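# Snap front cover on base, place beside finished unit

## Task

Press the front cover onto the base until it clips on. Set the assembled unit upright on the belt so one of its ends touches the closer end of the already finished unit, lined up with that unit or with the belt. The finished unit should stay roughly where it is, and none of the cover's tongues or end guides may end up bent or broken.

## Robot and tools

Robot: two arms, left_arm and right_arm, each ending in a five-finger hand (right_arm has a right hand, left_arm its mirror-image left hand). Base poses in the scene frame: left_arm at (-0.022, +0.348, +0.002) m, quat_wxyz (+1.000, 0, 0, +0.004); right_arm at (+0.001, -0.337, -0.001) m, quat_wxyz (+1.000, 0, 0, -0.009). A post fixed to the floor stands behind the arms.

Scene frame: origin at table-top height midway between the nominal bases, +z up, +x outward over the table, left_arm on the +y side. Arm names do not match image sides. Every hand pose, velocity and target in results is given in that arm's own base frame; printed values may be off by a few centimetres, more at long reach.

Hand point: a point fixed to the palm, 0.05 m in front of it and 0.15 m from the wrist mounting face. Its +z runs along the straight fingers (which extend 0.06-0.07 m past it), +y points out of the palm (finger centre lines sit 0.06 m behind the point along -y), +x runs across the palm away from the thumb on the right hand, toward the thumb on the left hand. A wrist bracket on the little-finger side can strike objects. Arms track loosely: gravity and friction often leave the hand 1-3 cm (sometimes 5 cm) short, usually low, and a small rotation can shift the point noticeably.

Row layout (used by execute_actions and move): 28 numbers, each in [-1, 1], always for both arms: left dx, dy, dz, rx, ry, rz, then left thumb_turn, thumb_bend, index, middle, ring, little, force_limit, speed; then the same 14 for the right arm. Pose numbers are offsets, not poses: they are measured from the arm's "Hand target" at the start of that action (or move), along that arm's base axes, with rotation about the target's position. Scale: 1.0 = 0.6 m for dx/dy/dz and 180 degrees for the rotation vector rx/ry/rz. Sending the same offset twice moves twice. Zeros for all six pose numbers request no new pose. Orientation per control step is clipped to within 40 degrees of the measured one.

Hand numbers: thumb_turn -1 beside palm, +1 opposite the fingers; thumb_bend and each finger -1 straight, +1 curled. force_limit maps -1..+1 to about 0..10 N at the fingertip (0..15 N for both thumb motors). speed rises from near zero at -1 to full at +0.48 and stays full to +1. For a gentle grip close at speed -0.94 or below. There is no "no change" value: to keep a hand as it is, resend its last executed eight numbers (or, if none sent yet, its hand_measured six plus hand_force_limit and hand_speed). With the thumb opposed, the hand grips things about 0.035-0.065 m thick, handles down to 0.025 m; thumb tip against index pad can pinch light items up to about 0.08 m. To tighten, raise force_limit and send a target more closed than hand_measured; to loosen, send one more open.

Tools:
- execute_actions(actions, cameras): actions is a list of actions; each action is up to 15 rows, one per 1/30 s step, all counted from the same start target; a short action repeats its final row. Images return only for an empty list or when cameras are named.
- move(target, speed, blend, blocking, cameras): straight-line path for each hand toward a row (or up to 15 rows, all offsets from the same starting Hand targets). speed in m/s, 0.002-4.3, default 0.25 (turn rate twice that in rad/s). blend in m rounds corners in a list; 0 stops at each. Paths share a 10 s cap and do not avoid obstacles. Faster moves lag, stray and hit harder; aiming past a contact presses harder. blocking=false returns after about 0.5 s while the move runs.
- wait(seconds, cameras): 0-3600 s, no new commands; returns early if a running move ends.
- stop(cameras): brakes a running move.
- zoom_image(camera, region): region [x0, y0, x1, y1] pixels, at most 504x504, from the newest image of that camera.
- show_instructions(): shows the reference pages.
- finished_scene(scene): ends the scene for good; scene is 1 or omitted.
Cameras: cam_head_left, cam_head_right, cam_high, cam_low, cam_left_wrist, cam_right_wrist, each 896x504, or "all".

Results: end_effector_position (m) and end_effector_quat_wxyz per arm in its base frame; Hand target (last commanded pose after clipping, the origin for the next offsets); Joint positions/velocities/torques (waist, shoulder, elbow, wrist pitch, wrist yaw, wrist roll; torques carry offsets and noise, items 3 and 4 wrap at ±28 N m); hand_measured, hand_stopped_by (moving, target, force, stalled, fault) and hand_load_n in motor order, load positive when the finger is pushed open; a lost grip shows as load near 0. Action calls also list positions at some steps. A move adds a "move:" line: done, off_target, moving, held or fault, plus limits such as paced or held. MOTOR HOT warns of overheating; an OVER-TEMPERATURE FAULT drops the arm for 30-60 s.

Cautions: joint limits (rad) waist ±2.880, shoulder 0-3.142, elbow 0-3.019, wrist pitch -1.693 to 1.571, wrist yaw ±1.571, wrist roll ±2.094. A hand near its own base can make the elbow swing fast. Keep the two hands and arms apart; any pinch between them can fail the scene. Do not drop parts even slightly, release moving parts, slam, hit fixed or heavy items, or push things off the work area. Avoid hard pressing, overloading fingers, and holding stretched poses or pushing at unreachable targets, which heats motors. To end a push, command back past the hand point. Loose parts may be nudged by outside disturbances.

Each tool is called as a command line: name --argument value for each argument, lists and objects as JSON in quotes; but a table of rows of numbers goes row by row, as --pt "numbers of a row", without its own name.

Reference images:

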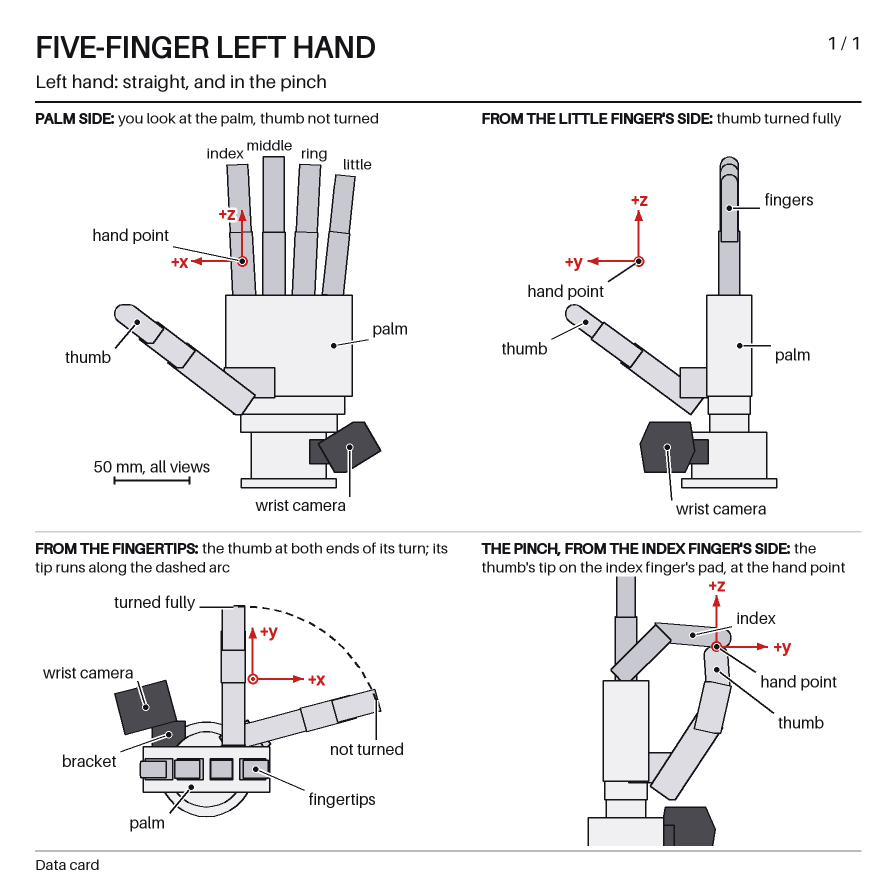

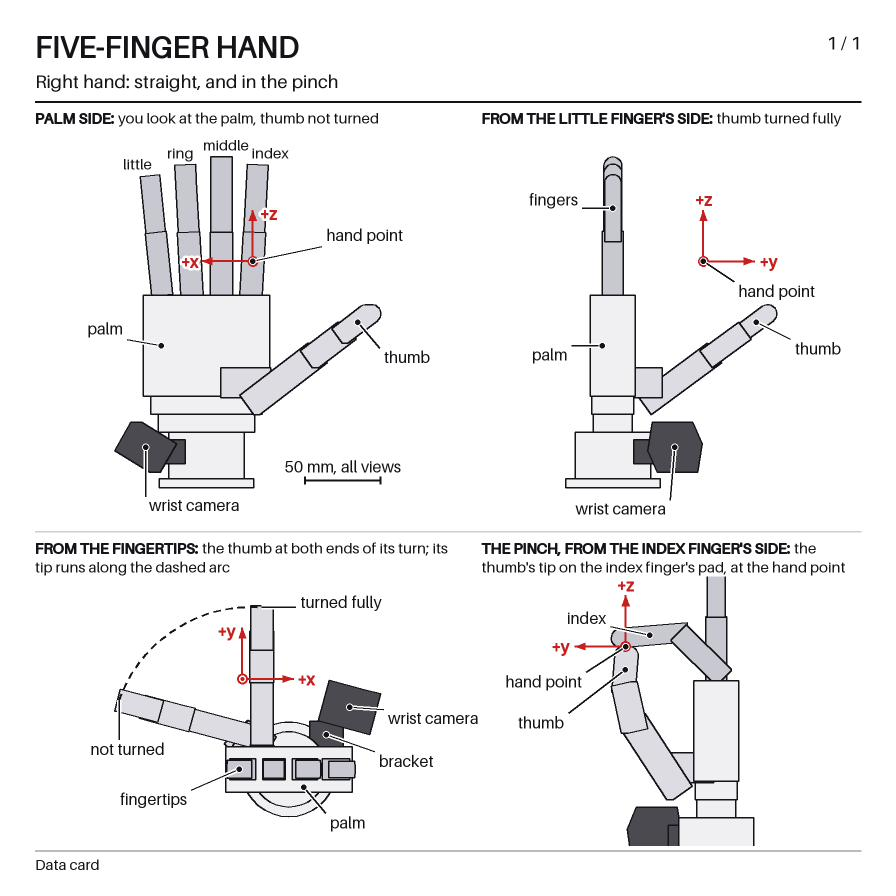

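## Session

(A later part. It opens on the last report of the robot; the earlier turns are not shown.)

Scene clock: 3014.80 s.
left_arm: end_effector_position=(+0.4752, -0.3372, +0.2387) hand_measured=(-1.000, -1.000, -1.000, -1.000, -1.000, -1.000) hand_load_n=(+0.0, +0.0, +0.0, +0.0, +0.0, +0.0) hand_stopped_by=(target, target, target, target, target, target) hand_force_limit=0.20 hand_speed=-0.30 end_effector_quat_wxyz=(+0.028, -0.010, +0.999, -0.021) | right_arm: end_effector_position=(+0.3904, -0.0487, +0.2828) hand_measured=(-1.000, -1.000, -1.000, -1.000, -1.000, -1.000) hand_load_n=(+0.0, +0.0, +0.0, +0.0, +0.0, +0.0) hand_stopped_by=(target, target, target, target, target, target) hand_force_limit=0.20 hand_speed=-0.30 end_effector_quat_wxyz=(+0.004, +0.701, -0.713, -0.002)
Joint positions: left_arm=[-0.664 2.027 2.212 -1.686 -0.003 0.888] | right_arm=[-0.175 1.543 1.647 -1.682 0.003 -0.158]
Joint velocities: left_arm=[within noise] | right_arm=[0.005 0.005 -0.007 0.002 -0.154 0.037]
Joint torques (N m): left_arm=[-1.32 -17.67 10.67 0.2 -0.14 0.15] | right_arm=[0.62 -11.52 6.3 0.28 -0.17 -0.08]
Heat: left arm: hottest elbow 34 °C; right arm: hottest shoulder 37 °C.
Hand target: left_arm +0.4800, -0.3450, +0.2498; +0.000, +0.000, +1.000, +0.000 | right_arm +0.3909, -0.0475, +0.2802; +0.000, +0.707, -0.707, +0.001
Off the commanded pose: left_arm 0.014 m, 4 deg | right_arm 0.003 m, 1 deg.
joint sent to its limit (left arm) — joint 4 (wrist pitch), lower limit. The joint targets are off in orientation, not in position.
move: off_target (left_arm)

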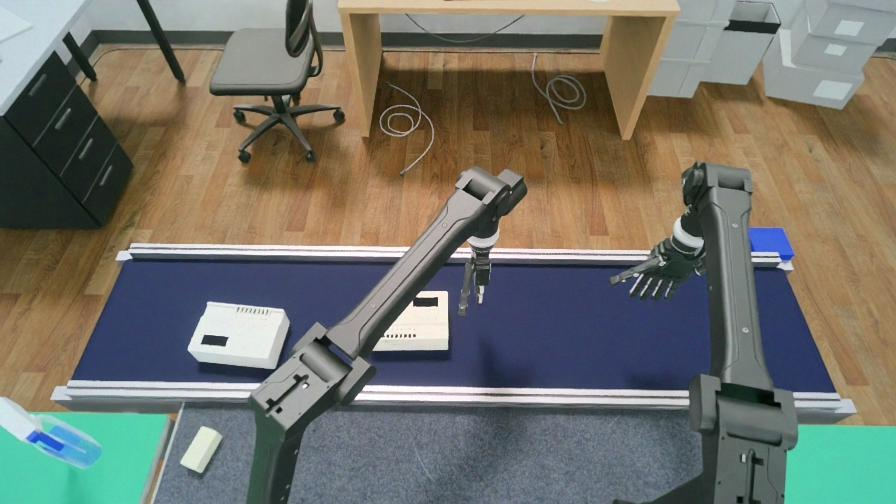

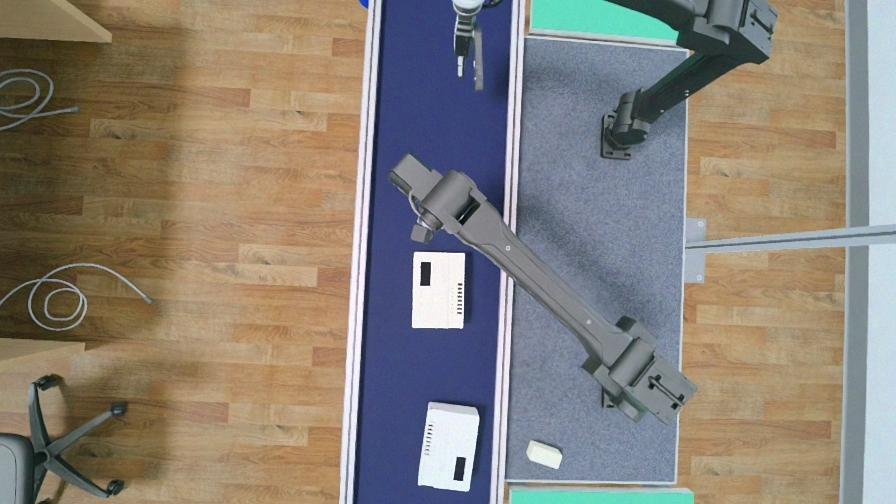

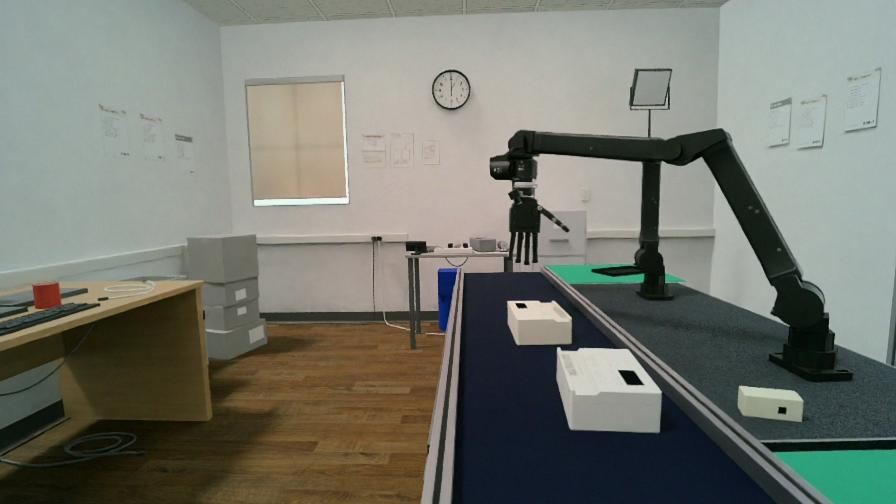

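move --target '[0,0,-0.208,0,0,0,-1,-1,-1,-1,-1,-1,0.2,-0.3,0,0,0,0,0,0,-1,-1,-1,-1,-1,-1,0.2,-0.3]' --speed 0.12 --cameras '["cam_high","cam_low","cam_head_left"]'

Scene clock: 3024.53 s.
left_arm: end_effector_position=(+0.4784, -0.3397, +0.1266) hand_measured=(-1.000, -1.000, -1.000, -1.000, -1.000, -1.000) hand_load_n=(+0.0, +0.0, +0.0, +0.0, +0.0, +0.0) hand_stopped_by=(target, target, target, target, target, target) hand_force_limit=0.20 hand_speed=-0.30 end_effector_quat_wxyz=(-0.004, -0.009, +1.000, +0.005) | right_arm: end_effector_position=(+0.3904, -0.0487, +0.2828) hand_measured=(-1.000, -1.000, -1.000, -1.000, -1.000, -1.000) hand_load_n=(+0.0, +0.0, +0.0, +0.0, +0.0, +0.0) hand_stopped_by=(target, target, target, target, target, target) hand_force_limit=0.20 hand_speed=-0.30 end_effector_quat_wxyz=(+0.004, +0.701, -0.713, -0.002)
Joint positions: left_arm=[-0.664 2.097 2.019 -1.506 -0.003 0.888] | right_arm=[-0.175 1.543 1.647 -1.682 0.003 -0.158]
Joint torques (N m): left_arm=[-0.56 -19.19 7.46 0.92 0.04 0.13] | right_arm=[0.62 -11.58 6.28 0.28 -0.17 -0.08]
Heat: left arm: hottest elbow 35 °C; right arm: hottest shoulder 37 °C.
Hand target: left_arm +0.4801, -0.3450, +0.1249; +0.000, +0.000, +1.000, +0.000 | right_arm +0.3909, -0.0475, +0.2802; +0.000, +0.707, -0.707, +0.001
Off the commanded pose: left_arm 0.006 m, 1 deg | right_arm 0.003 m, 1 deg.
move: done
Images, in order (width x height): cam_head_left 896x504, cam_high 896x504, cam_low 896x504.

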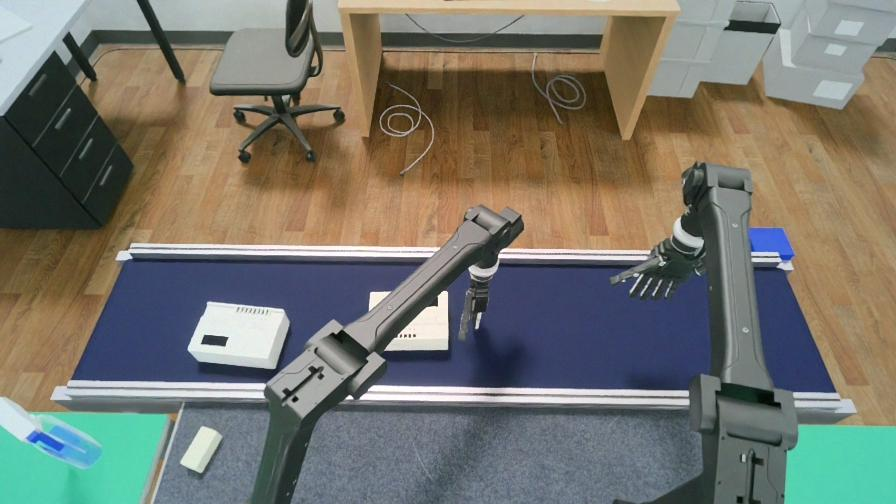

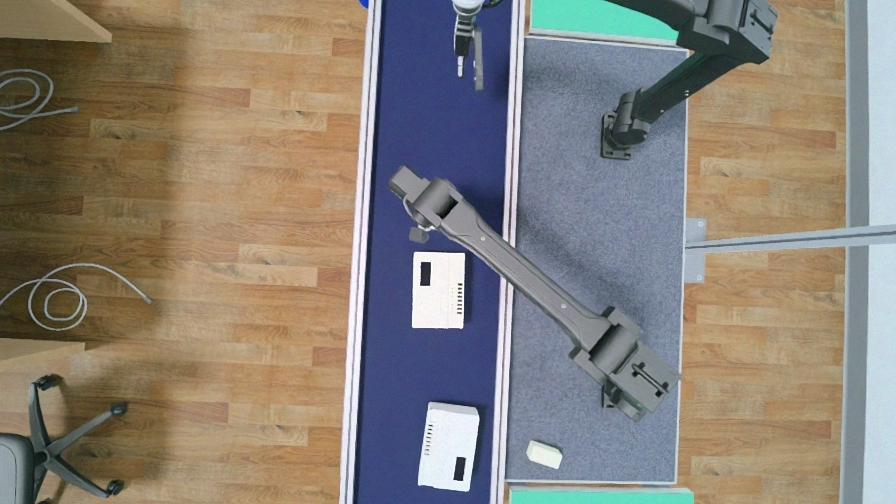

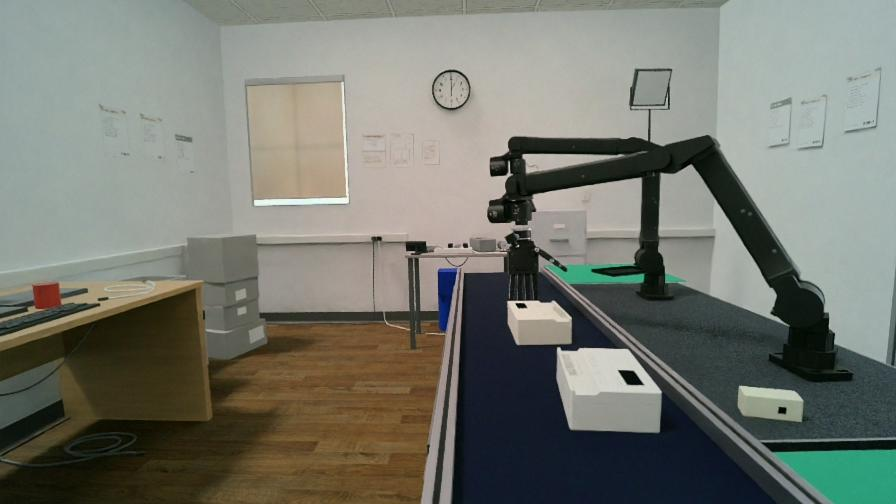

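move --pt "0.033 0 0 0 0 -0.0139 -1 -1 -1 -1 -1 -1 0.2 -0.3 0 0 0 0 0 0 -1 -1 -1 -1 -1 -1 0.2 -0.3" --pt "0.033 0 -0.039 0 0 -0.0139 -1 -1 -1 -1 -1 -1 0.2 -0.3 0 0 0 0 0 0 -1 -1 -1 -1 -1 -1 0.2 -0.3" --speed 0.08 --cameras '["cam_high","cam_low","cam_head_left","cam_left_wrist"]'

Scene clock: 3045.87 s.
left_arm: end_effector_position=(+0.4942, -0.3474, +0.1104) hand_measured=(-1.000, -1.000, -1.000, -1.000, -1.000, -1.000) hand_load_n=(+0.0, +0.0, +0.0, +0.0, +0.0, +0.0) hand_stopped_by=(target, target, target, target, target, target) hand_force_limit=0.20 hand_speed=-0.30 end_effector_quat_wxyz=(+0.001, +0.018, +1.000, +0.001) | right_arm: end_effector_position=(+0.3904, -0.0487, +0.2828) hand_measured=(-1.000, -1.000, -1.000, -1.000, -1.000, -1.000) hand_load_n=(+0.0, -0.5, +0.0, +0.0, +0.0, -0.5) hand_stopped_by=(target, target, target, target, target, target) hand_force_limit=0.20 hand_speed=-0.30 end_effector_quat_wxyz=(+0.004, +0.701, -0.713, -0.002)
Joint positions: left_arm=[-0.664 2.14 2.049 -1.48 -0.003 0.944] | right_arm=[-0.175 1.543 1.647 -1.682 0.003 -0.158]
Joint torques (N m): left_arm=[0.44 -19.14 7.2 1.05 0.05 0.18] | right_arm=[0.56 -11.58 6.3 0.28 -0.17 -0.08]
Heat: left arm: hottest elbow 36 °C; right arm: hottest shoulder 36 °C.
Hand target: left_arm +0.4998, -0.3450, +0.1014; -0.001, +0.022, +1.000, +0.000 | right_arm +0.3909, -0.0475, +0.2802; +0.000, +0.707, -0.707, +0.001
Off the commanded pose: left_arm 0.011 m, 0 deg | right_arm 0.003 m, 1 deg.
move: off_target (left_arm)
Images, in order (width x height): cam_head_left 896x504, cam_high 896x504, cam_low 896x504, cam_left_wrist 896x504.

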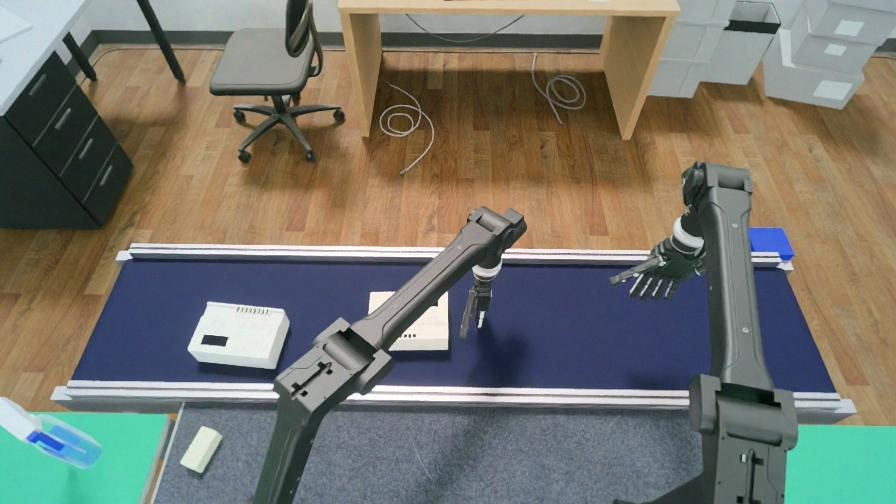

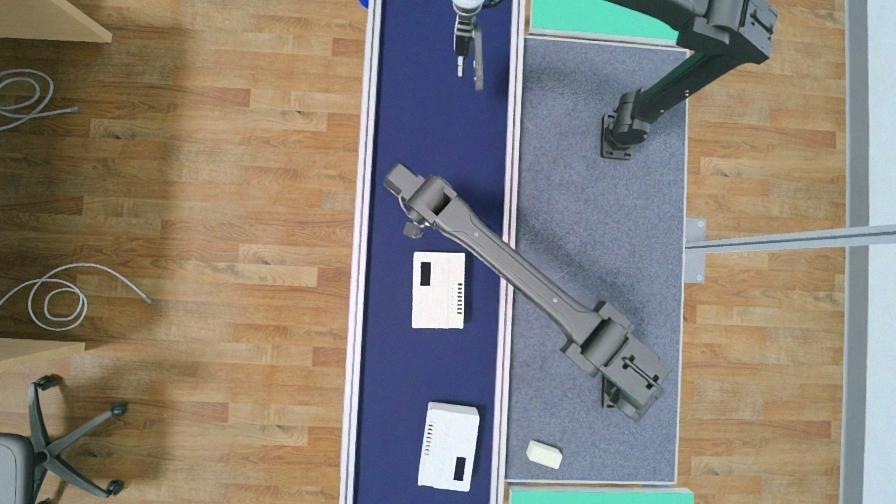

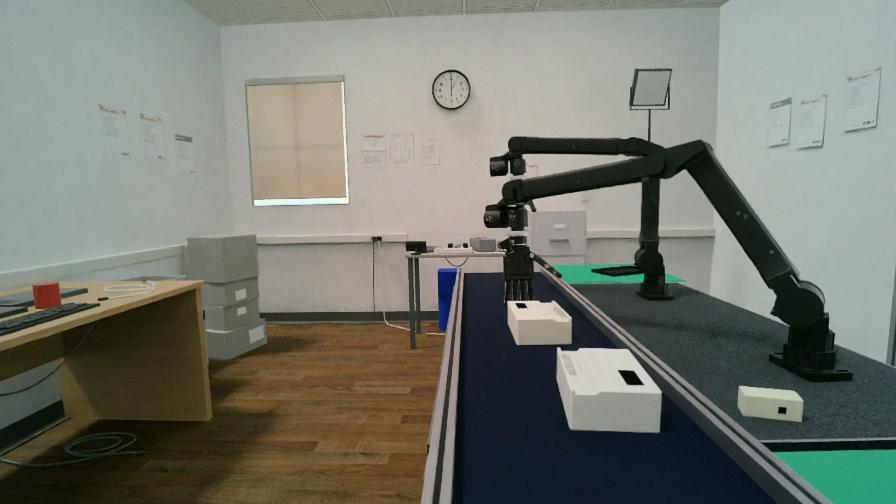

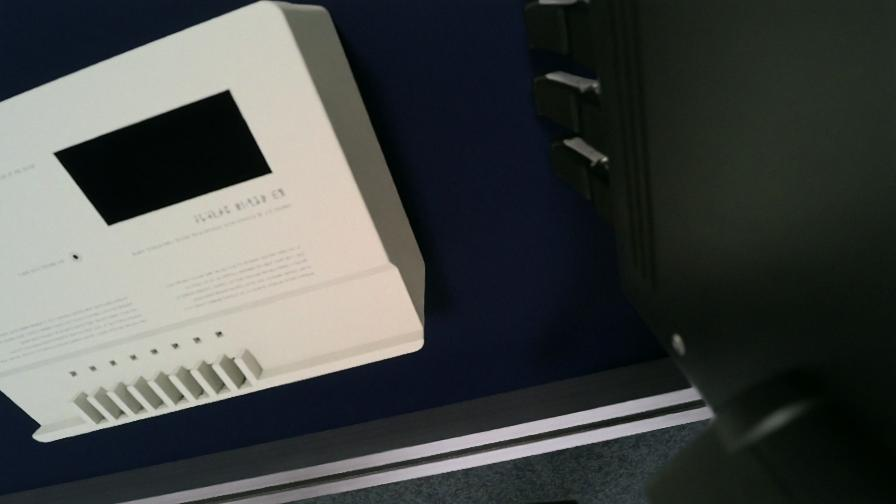

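move --target '[0,0.0417,0,0,0,0,-1,-1,-1,-1,-1,-1,0.2,-0.3,0,0,0,0,0,0,-1,-1,-1,-1,-1,-1,0.2,-0.3]' --speed 0.05 --cameras '["cam_high","cam_left_wrist"]'

Scene clock: 3049.03 s.
left_arm: end_effector_position=(+0.4951, -0.3215, +0.0953) hand_measured=(-1.000, -1.000, -1.000, -1.000, -1.000, -1.000) hand_load_n=(+0.0, +0.0, +0.0, +0.0, +0.0, +0.0) hand_stopped_by=(target, target, target, target, target, target) hand_force_limit=0.20 hand_speed=-0.30 end_effector_quat_wxyz=(-0.010, +0.016, +1.000, +0.006) | right_arm: end_effector_position=(+0.3904, -0.0487, +0.2828) hand_measured=(-1.000, -1.000, -1.000, -1.000, -1.000, -1.000) hand_load_n=(+0.0, +0.0, +0.0, +0.0, +0.0, +0.0) hand_stopped_by=(target, target, target, target, target, target) hand_force_limit=0.20 hand_speed=-0.30 end_effector_quat_wxyz=(+0.004, +0.701, -0.713, -0.002)
Joint positions: left_arm=[-0.63 2.12 1.973 -1.448 0.001 0.974] | right_arm=[-0.175 1.543 1.647 -1.682 0.003 -0.158]
Joint torques (N m): left_arm=[-0.09 -20.25 6.83 1.02 -0.1 0.13] | right_arm=[0.56 -11.52 6.31 0.28 -0.17 -0.08]
Heat: left arm: hottest elbow 36 °C; right arm: hottest shoulder 36 °C.
Hand target: left_arm +0.4997, -0.3200, +0.1015; +0.000, +0.022, +1.000, +0.000 | right_arm +0.3909, -0.0475, +0.2802; +0.000, +0.707, -0.707, +0.001
Off the commanded pose: left_arm 0.008 m, 1 deg | right_arm 0.003 m, 1 deg.
move: done

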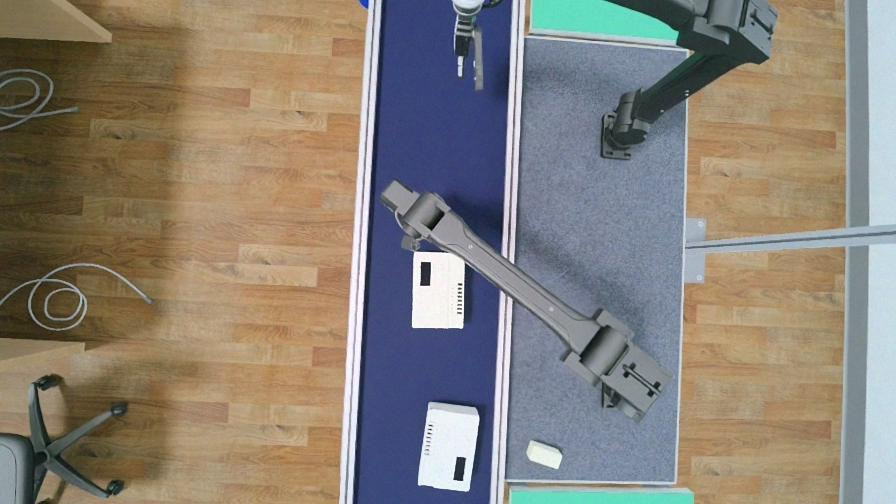

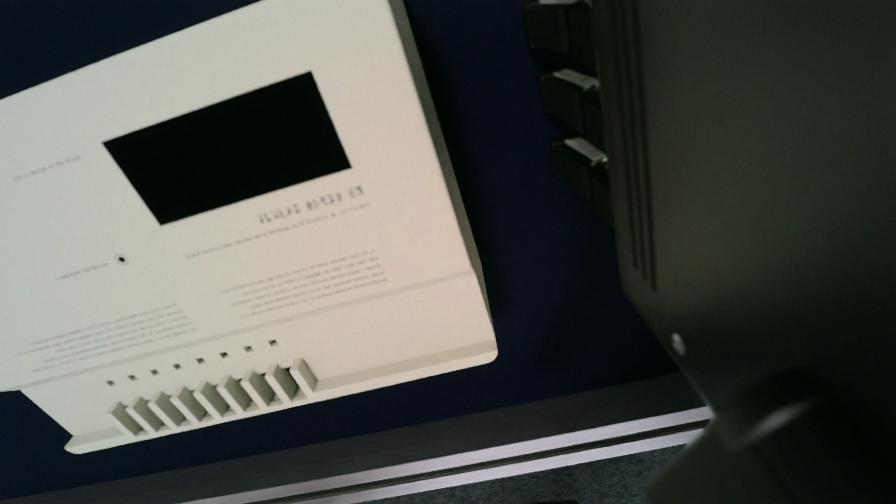

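move --pt "0 0.03 0.01 0 0 0 -1 -1 -1 -1 -1 -1 0.2 -0.3 0 0 0 0 0 0 -1 -1 -1 -1 -1 -1 0.2 -0.3" --pt "-0.025 0.125 0.012 0 0 -0.0097 -1 -1 -1 -1 -1 -1 0.2 -0.3 0 0 0 0 0 0 -1 -1 -1 -1 -1 -1 0.2 -0.3" --speed 0.04 --blend 0.005 --cameras '["cam_high","cam_left_wrist","cam_low"]'

Scene clock: 3054.23 s.
left_arm: end_effector_position=(+0.4790, -0.2509, +0.0990) hand_measured=(-1.000, -1.000, -1.000, -1.000, -1.000, -1.000) hand_load_n=(+0.0, +0.0, +0.0, +0.0, +0.0, +0.0) hand_stopped_by=(target, target, target, target, target, target) hand_force_limit=0.20 hand_speed=-0.30 end_effector_quat_wxyz=(-0.012, +0.035, +0.999, +0.006) | right_arm: end_effector_position=(+0.3904, -0.0487, +0.2828) hand_measured=(-1.000, -1.000, -1.000, -1.000, -1.000, -1.000) hand_load_n=(+0.0, +0.0, +0.0, +0.0, -0.5, +0.0) hand_stopped_by=(target, target, target, target, target, target) hand_force_limit=0.20 hand_speed=-0.30 end_effector_quat_wxyz=(+0.004, +0.701, -0.713, -0.002)
Joint positions: left_arm=[-0.553 1.966 1.733 -1.365 0.002 1.087] | right_arm=[-0.175 1.543 1.647 -1.682 0.003 -0.158]
Joint torques (N m): left_arm=[0.91 -18.84 6.8 0.85 -0.17 0.18] | right_arm=[0.62 -11.58 6.3 0.28 -0.18 -0.08]
Heat: left arm: hottest elbow 36 °C; right arm: hottest shoulder 36 °C.
Hand target: left_arm +0.4848, -0.2450, +0.1086; -0.001, +0.037, +0.999, +0.000 | right_arm +0.3909, -0.0475, +0.2802; +0.000, +0.707, -0.707, +0.001
Off the commanded pose: left_arm 0.013 m, 2 deg | right_arm 0.003 m, 1 deg.
move: off_target (left_arm)
Images, in order (width x height): cam_high 896x504, cam_low 896x504, cam_left_wrist 896x504.

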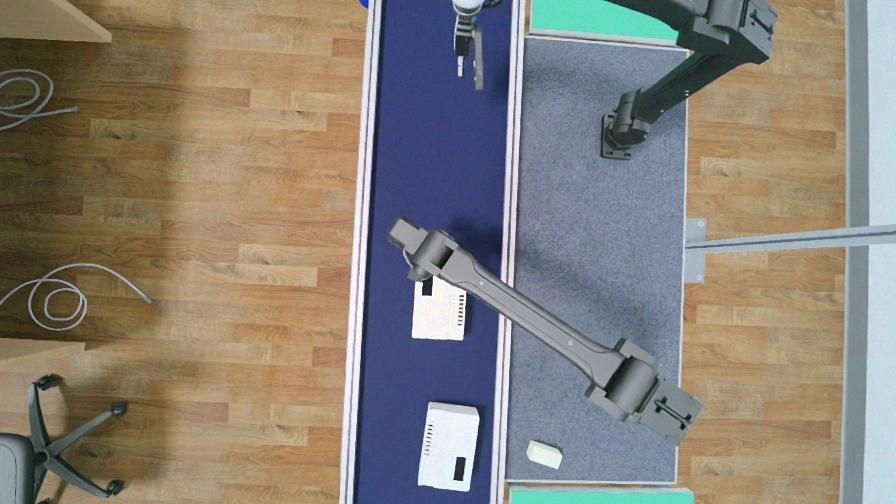

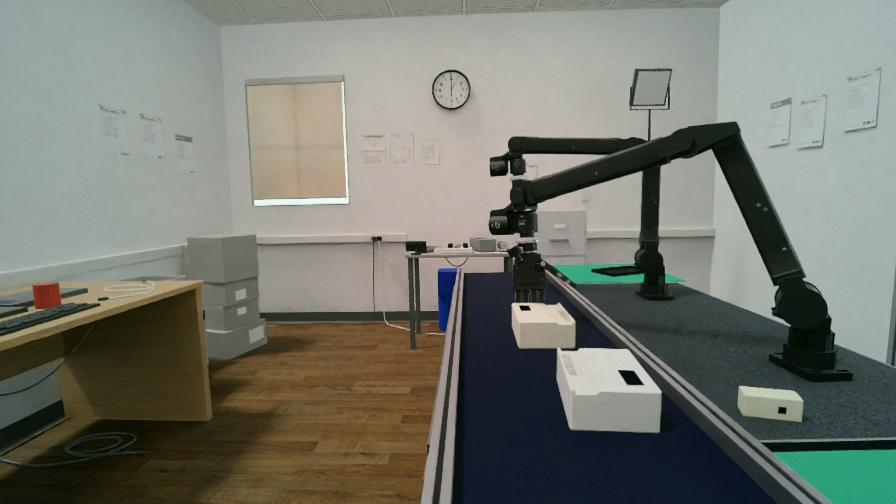

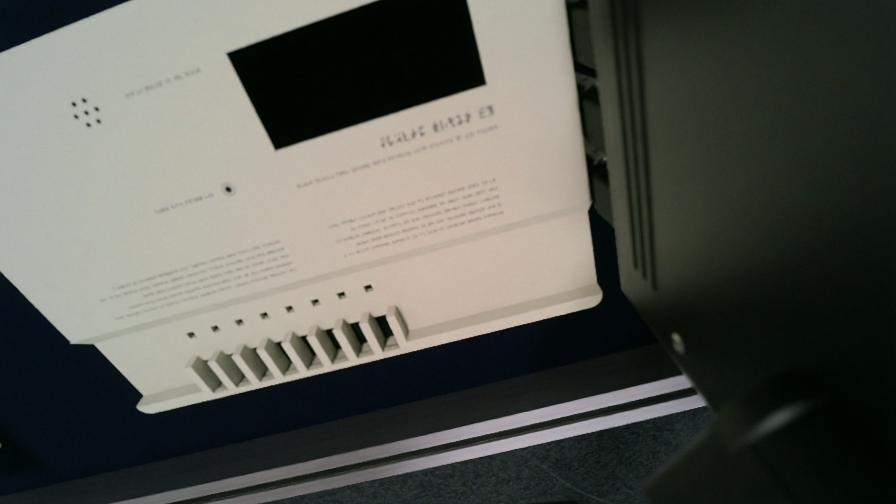

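zoom_image --camera "cam_high" --region '[388, 250, 508, 500]'

zoom_image --camera "cam_left_wrist" --region '[500, 0, 700, 340]'

Scaled by 2.016 from the camera's image (finer frame: 1280x720).

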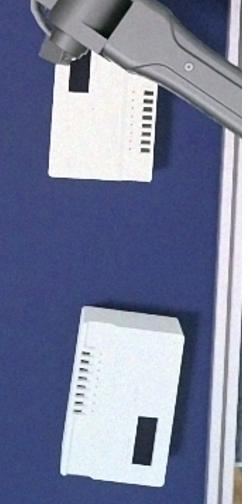

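Scaled by 1.482 from the camera's image (finer frame: 1280x720).

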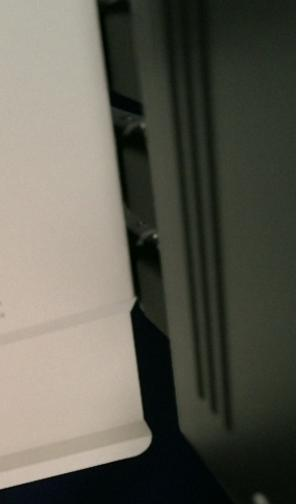

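move --target '[-0.055,0.1667,0.0,0,0,-0.0167,-1,-1,-1,-1,-1,-1,0.2,-0.3,0,0,0,0,0,0,-1,-1,-1,-1,-1,-1,0.2,-0.3]' --speed 0.04 --cameras '["cam_high","cam_left_wrist","cam_low"]'

zoom_image --camera "cam_high" --region '[388, 250, 508, 500]'

Scene clock: 3067.10 s.
left_arm: end_effector_position=(+0.4475, -0.1510, +0.1019) hand_measured=(-1.000, -1.000, -1.000, -1.000, -1.000, -1.000) hand_load_n=(+0.0, +0.0, +0.0, +0.0, +0.0, +0.5) hand_stopped_by=(target, target, target, target, target, target) hand_force_limit=0.20 hand_speed=-0.30 end_effector_quat_wxyz=(-0.011, +0.062, +0.998, +0.003) | right_arm: end_effector_position=(+0.3904, -0.0487, +0.2828) hand_measured=(-1.000, -1.000, -1.000, -1.000, -1.000, -1.000) hand_load_n=(+0.0, +0.0, +0.0, +0.0, +0.0, +0.0) hand_stopped_by=(target, target, target, target, target, target) hand_force_limit=0.20 hand_speed=-0.30 end_effector_quat_wxyz=(+0.004, +0.701, -0.713, -0.002)
Joint positions: left_arm=[-0.426 1.764 1.444 -1.274 0.002 1.268] | right_arm=[-0.175 1.543 1.647 -1.682 0.003 -0.158]
Joint torques (N m): left_arm=[0.85 -15.62 6.64 0.9 -0.17 0.2] | right_arm=[0.56 -11.52 6.3 0.28 -0.17 -0.07]
Heat: left arm: hottest elbow 36 °C; right arm: hottest elbow 36 °C.
Hand target: left_arm +0.4518, -0.1450, +0.1088; +0.000, +0.063, +0.998, +0.000 | right_arm +0.3909, -0.0475, +0.2802; +0.000, +0.707, -0.707, +0.001
Off the commanded pose: left_arm 0.010 m, 1 deg | right_arm 0.003 m, 1 deg.
move: done
Images, in order (width x height): cam_high 896x504, cam_low 896x504, cam_left_wrist 896x504.

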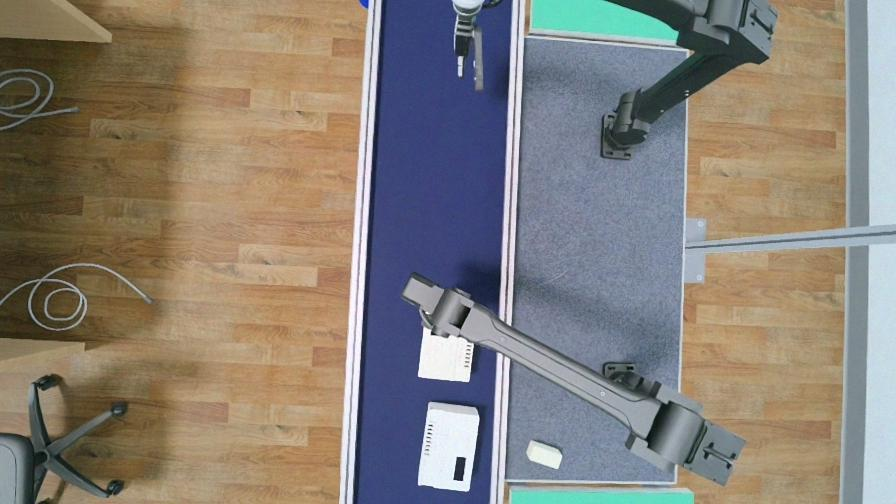

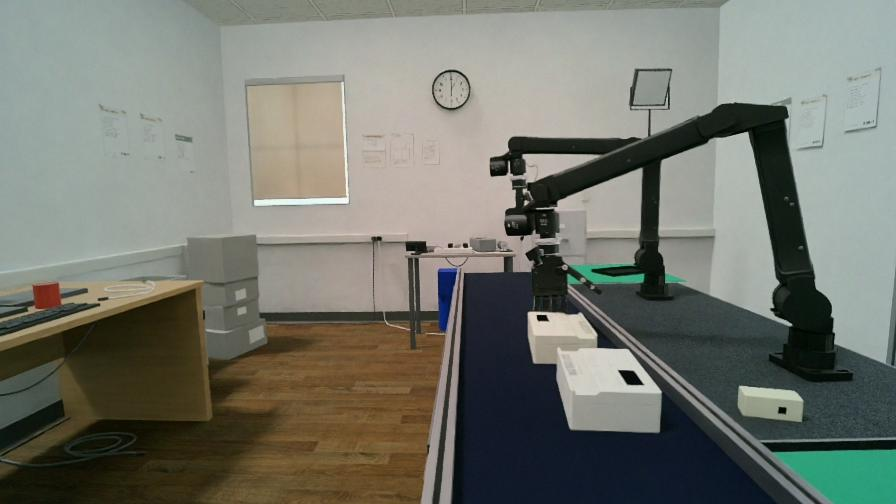

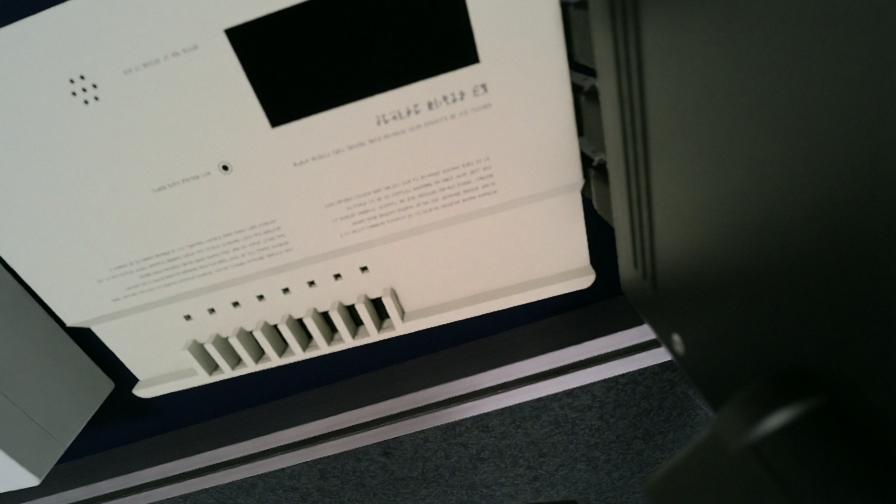

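Scaled by 2.016 from the camera's image (finer frame: 1280x720).

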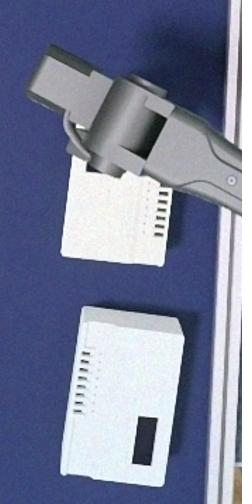

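move --target '[-0.037,0.075,0.0,0,0,-0.0083,-1,-1,-1,-1,-1,-1,0.2,-0.3,0,0,0,0,0,0,-1,-1,-1,-1,-1,-1,0.2,-0.3]' --speed 0.04 --cameras '["cam_high","cam_left_wrist","cam_low"]'

zoom_image --camera "cam_high" --region '[388, 300, 508, 500]'

Scene clock: 3074.90 s.
left_arm: end_effector_position=(+0.4265, -0.1061, +0.1036) hand_measured=(-1.000, -1.000, -1.000, -1.000, -1.000, -1.000) hand_load_n=(+0.0, -0.5, +0.0, +0.0, +0.0, +0.0) hand_stopped_by=(target, target, target, target, target, target) hand_force_limit=0.20 hand_speed=-0.30 end_effector_quat_wxyz=(-0.010, +0.076, +0.997, +0.002) | right_arm: end_effector_position=(+0.3904, -0.0487, +0.2828) hand_measured=(-1.000, -1.000, -1.000, -1.000, -1.000, -1.000) hand_load_n=(+0.0, +0.0, +0.0, +0.0, +0.0, +0.0) hand_stopped_by=(target, target, target, target, target, target) hand_force_limit=0.20 hand_speed=-0.30 end_effector_quat_wxyz=(+0.004, +0.701, -0.713, -0.002)
Joint positions: left_arm=[-0.362 1.666 1.319 -1.244 0.002 1.362] | right_arm=[-0.175 1.543 1.647 -1.682 0.003 -0.158]
Joint torques (N m): left_arm=[0.62 -13.63 6.54 0.84 -0.14 0.09] | right_arm=[0.56 -11.58 6.3 0.29 -0.17 -0.08]
Heat: left arm: hottest elbow 35 °C; right arm: hottest elbow 36 °C.
Hand target: left_arm +0.4296, -0.1000, +0.1088; +0.000, +0.076, +0.997, +0.000 | right_arm +0.3909, -0.0475, +0.2802; +0.000, +0.707, -0.707, +0.001
Off the commanded pose: left_arm 0.009 m, 1 deg | right_arm 0.003 m, 1 deg.
move: done
Images, in order (width x height): cam_high 896x504, cam_low 896x504, cam_left_wrist 896x504.

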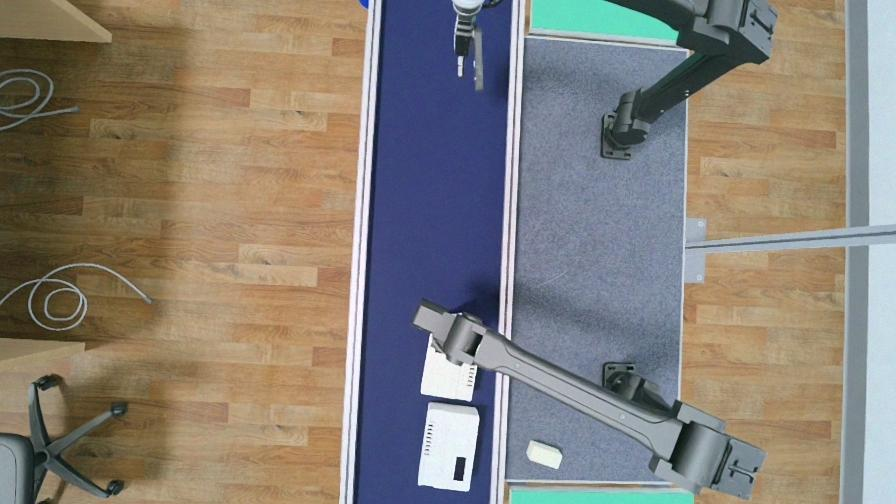

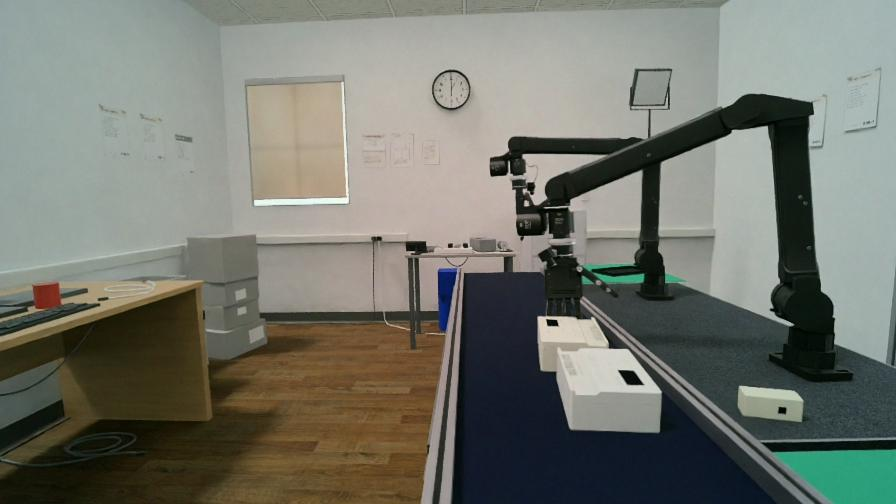

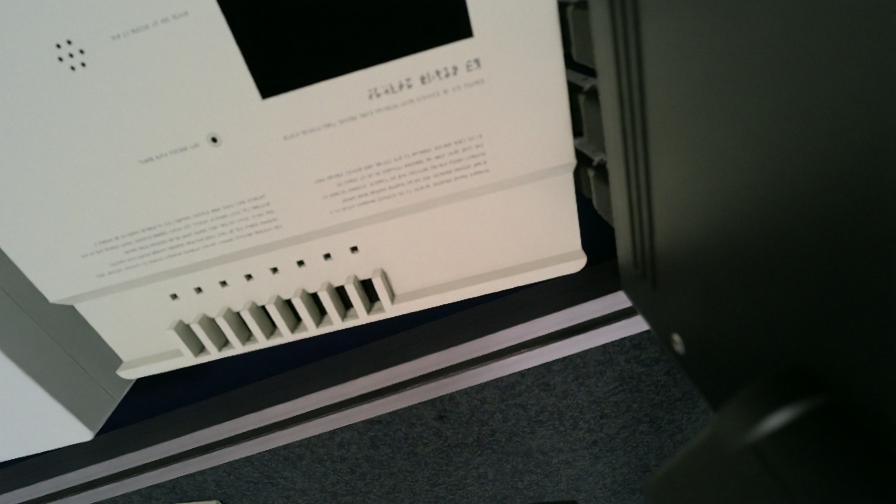

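Scaled by 2.520 from the camera's image (finer frame: 1280x720).

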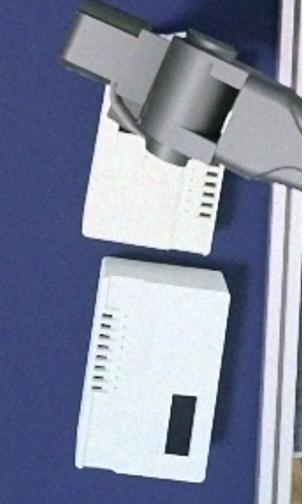

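move --pt "0 -0.05 0 0 0 0 -1 -1 -1 -1 -1 -1 0.2 -0.3 0 0 0 0 0 0 -1 -1 -1 -1 -1 -1 0.2 -0.3" --pt "0 -0.05 0.175 0 0 0 -1 -1 -1 -1 -1 -1 0.2 -0.3 0 0 0 0 0 0 -1 -1 -1 -1 -1 -1 0.2 -0.3" --speed '[0.06,0.12]' --cameras '["cam_high"]'

zoom_image --camera "cam_high" --region '[388, 300, 508, 500]'

Scene clock: 3101.47 s.
left_arm: end_effector_position=(+0.4220, -0.1252, +0.1959) hand_measured=(-1.000, -1.000, -1.000, -1.000, -1.000, -1.000) hand_load_n=(+0.0, +0.0, +0.0, +0.0, +0.0, +0.5) hand_stopped_by=(target, target, target, target, target, target) hand_force_limit=0.20 hand_speed=-0.30 end_effector_quat_wxyz=(-0.019, +0.082, +0.996, +0.005) | right_arm: end_effector_position=(+0.3904, -0.0487, +0.2828) hand_measured=(-1.000, -1.000, -1.000, -1.000, -1.000, -1.000) hand_load_n=(+0.0, +0.0, +0.0, +0.0, +0.0, +0.0) hand_stopped_by=(target, target, target, target, target, target) hand_force_limit=0.20 hand_speed=-0.30 end_effector_quat_wxyz=(+0.004, +0.701, -0.713, -0.002)
Joint positions: left_arm=[-0.403 1.63 1.519 -1.498 0.002 1.333] | right_arm=[-0.175 1.543 1.647 -1.682 0.003 -0.158]
Joint torques (N m): left_arm=[-0.26 -13.39 10.11 0.18 -0.16 -0.1] | right_arm=[0.62 -11.58 6.3 0.28 -0.18 -0.08]
Heat: left arm: hottest elbow 35 °C; right arm: hottest elbow 36 °C.
Hand target: left_arm +0.4296, -0.1301, +0.2138; +0.000, +0.076, +0.997, +0.000 | right_arm +0.3909, -0.0475, +0.2802; +0.000, +0.707, -0.707, +0.001
Off the commanded pose: left_arm 0.020 m, 2 deg | right_arm 0.003 m, 1 deg.
move: off_target (left_arm)

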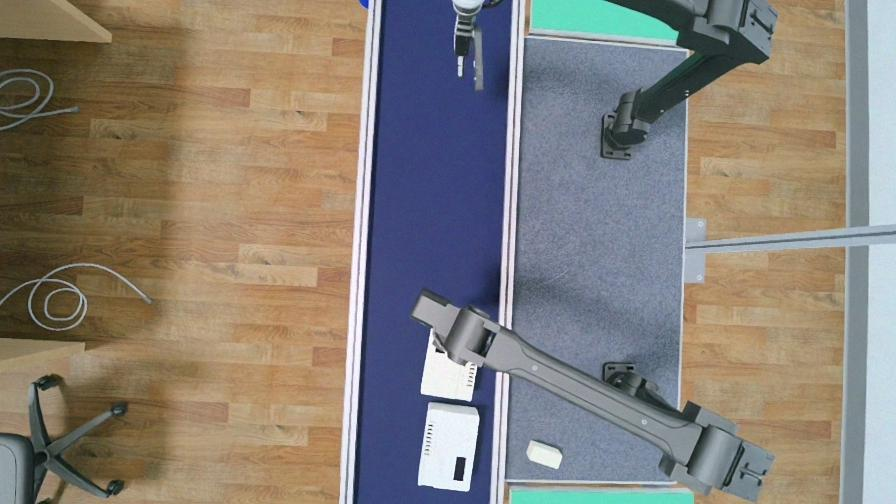

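Scaled by 2.520 from the camera's image (finer frame: 1280x720).

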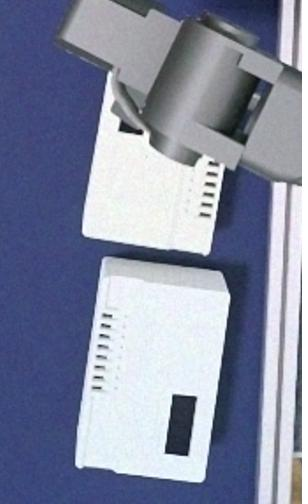

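move --target '[0.2,0.008,0.0,0,0,0.5,-1,-1,-1,-1,-1,-1,0.2,-0.3,0,0,0,0,0,0,-1,-1,-1,-1,-1,-1,0.2,-0.3]' --speed 0.15 --cameras '["cam_high","cam_low","cam_left_wrist"]'

Scene clock: 3109.57 s.
left_arm: end_effector_position=(+0.5391, -0.1265, +0.2049) hand_measured=(-1.000, -1.000, -1.000, -1.000, -1.000, -1.000) hand_load_n=(+0.0, +0.0, +0.0, +0.0, +0.0, +0.0) hand_stopped_by=(target, target, target, target, target, target) hand_force_limit=0.20 hand_speed=-0.30 end_effector_quat_wxyz=(-0.008, -0.643, +0.766, +0.008) | right_arm: end_effector_position=(+0.3904, -0.0487, +0.2828) hand_measured=(-1.000, -1.000, -1.000, -1.000, -1.000, -1.000) hand_load_n=(+0.0, +0.0, +0.0, +0.0, +0.0, +0.0) hand_stopped_by=(target, target, target, target, target, target) hand_force_limit=0.20 hand_speed=-0.30 end_effector_quat_wxyz=(+0.004, +0.701, -0.713, -0.002)
Joint positions: left_arm=[-0.173 1.989 2.048 -1.652 0.002 0.001] | right_arm=[-0.175 1.543 1.647 -1.682 0.003 -0.158]
Joint torques (N m): left_arm=[0.26 -16.67 10.48 0.2 -0.11 -0.12] | right_arm=[0.62 -11.58 6.3 0.28 -0.17 -0.08]
Heat: left arm: hottest elbow 37 °C; right arm: hottest elbow 36 °C.
Hand target: left_arm +0.5496, -0.1252, +0.2138; +0.000, -0.651, +0.759, +0.000 | right_arm +0.3909, -0.0475, +0.2802; +0.000, +0.707, -0.707, +0.001
Off the commanded pose: left_arm 0.014 m, 2 deg | right_arm 0.003 m, 1 deg.
move: off_target (left_arm)

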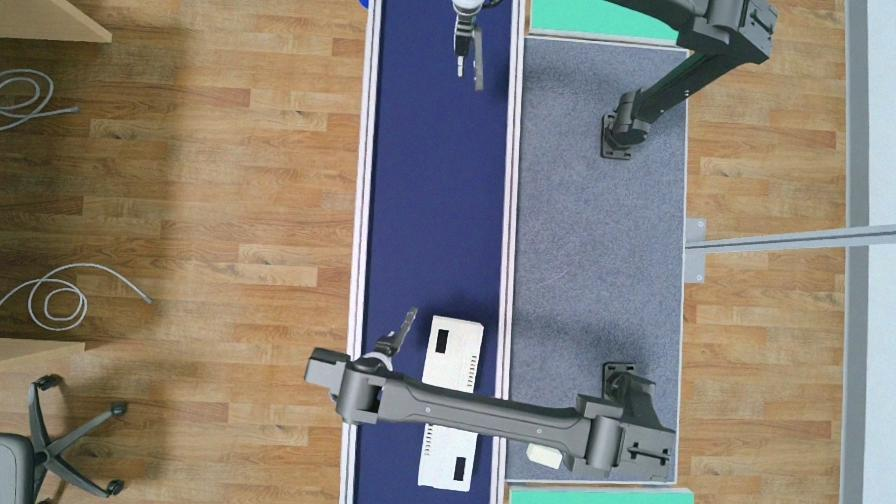

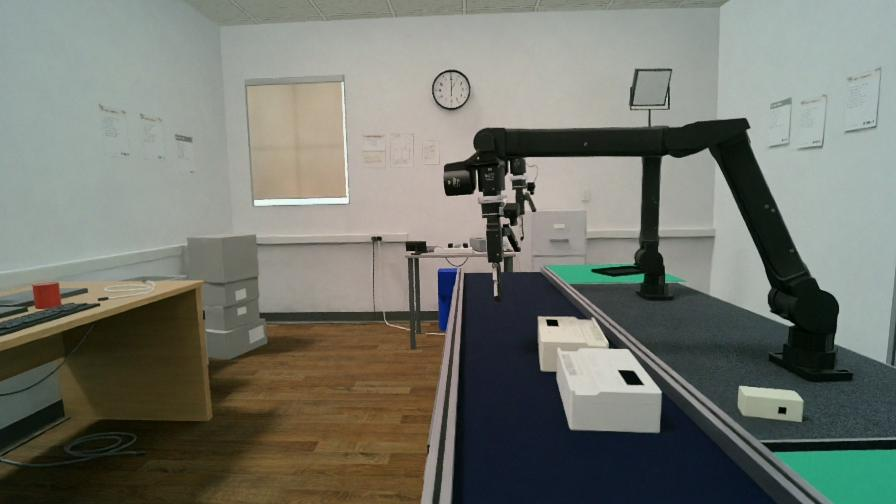

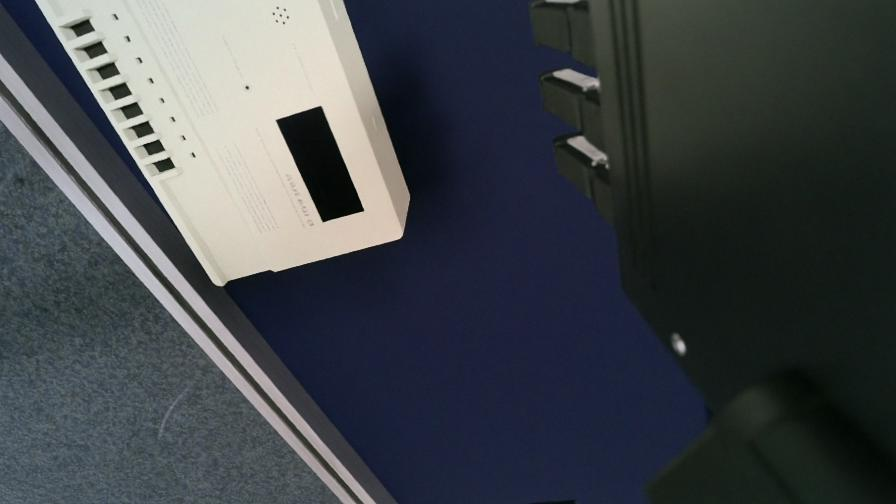

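zoom_image --camera "cam_high" --region '[388, 300, 508, 500]'

Scaled by 2.520 from the camera's image (finer frame: 1280x720).

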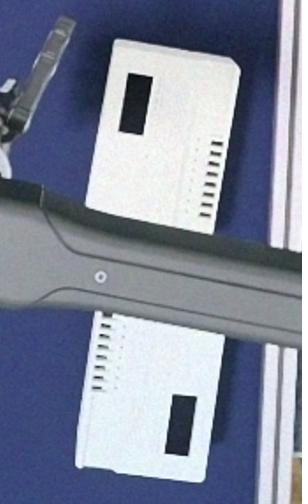

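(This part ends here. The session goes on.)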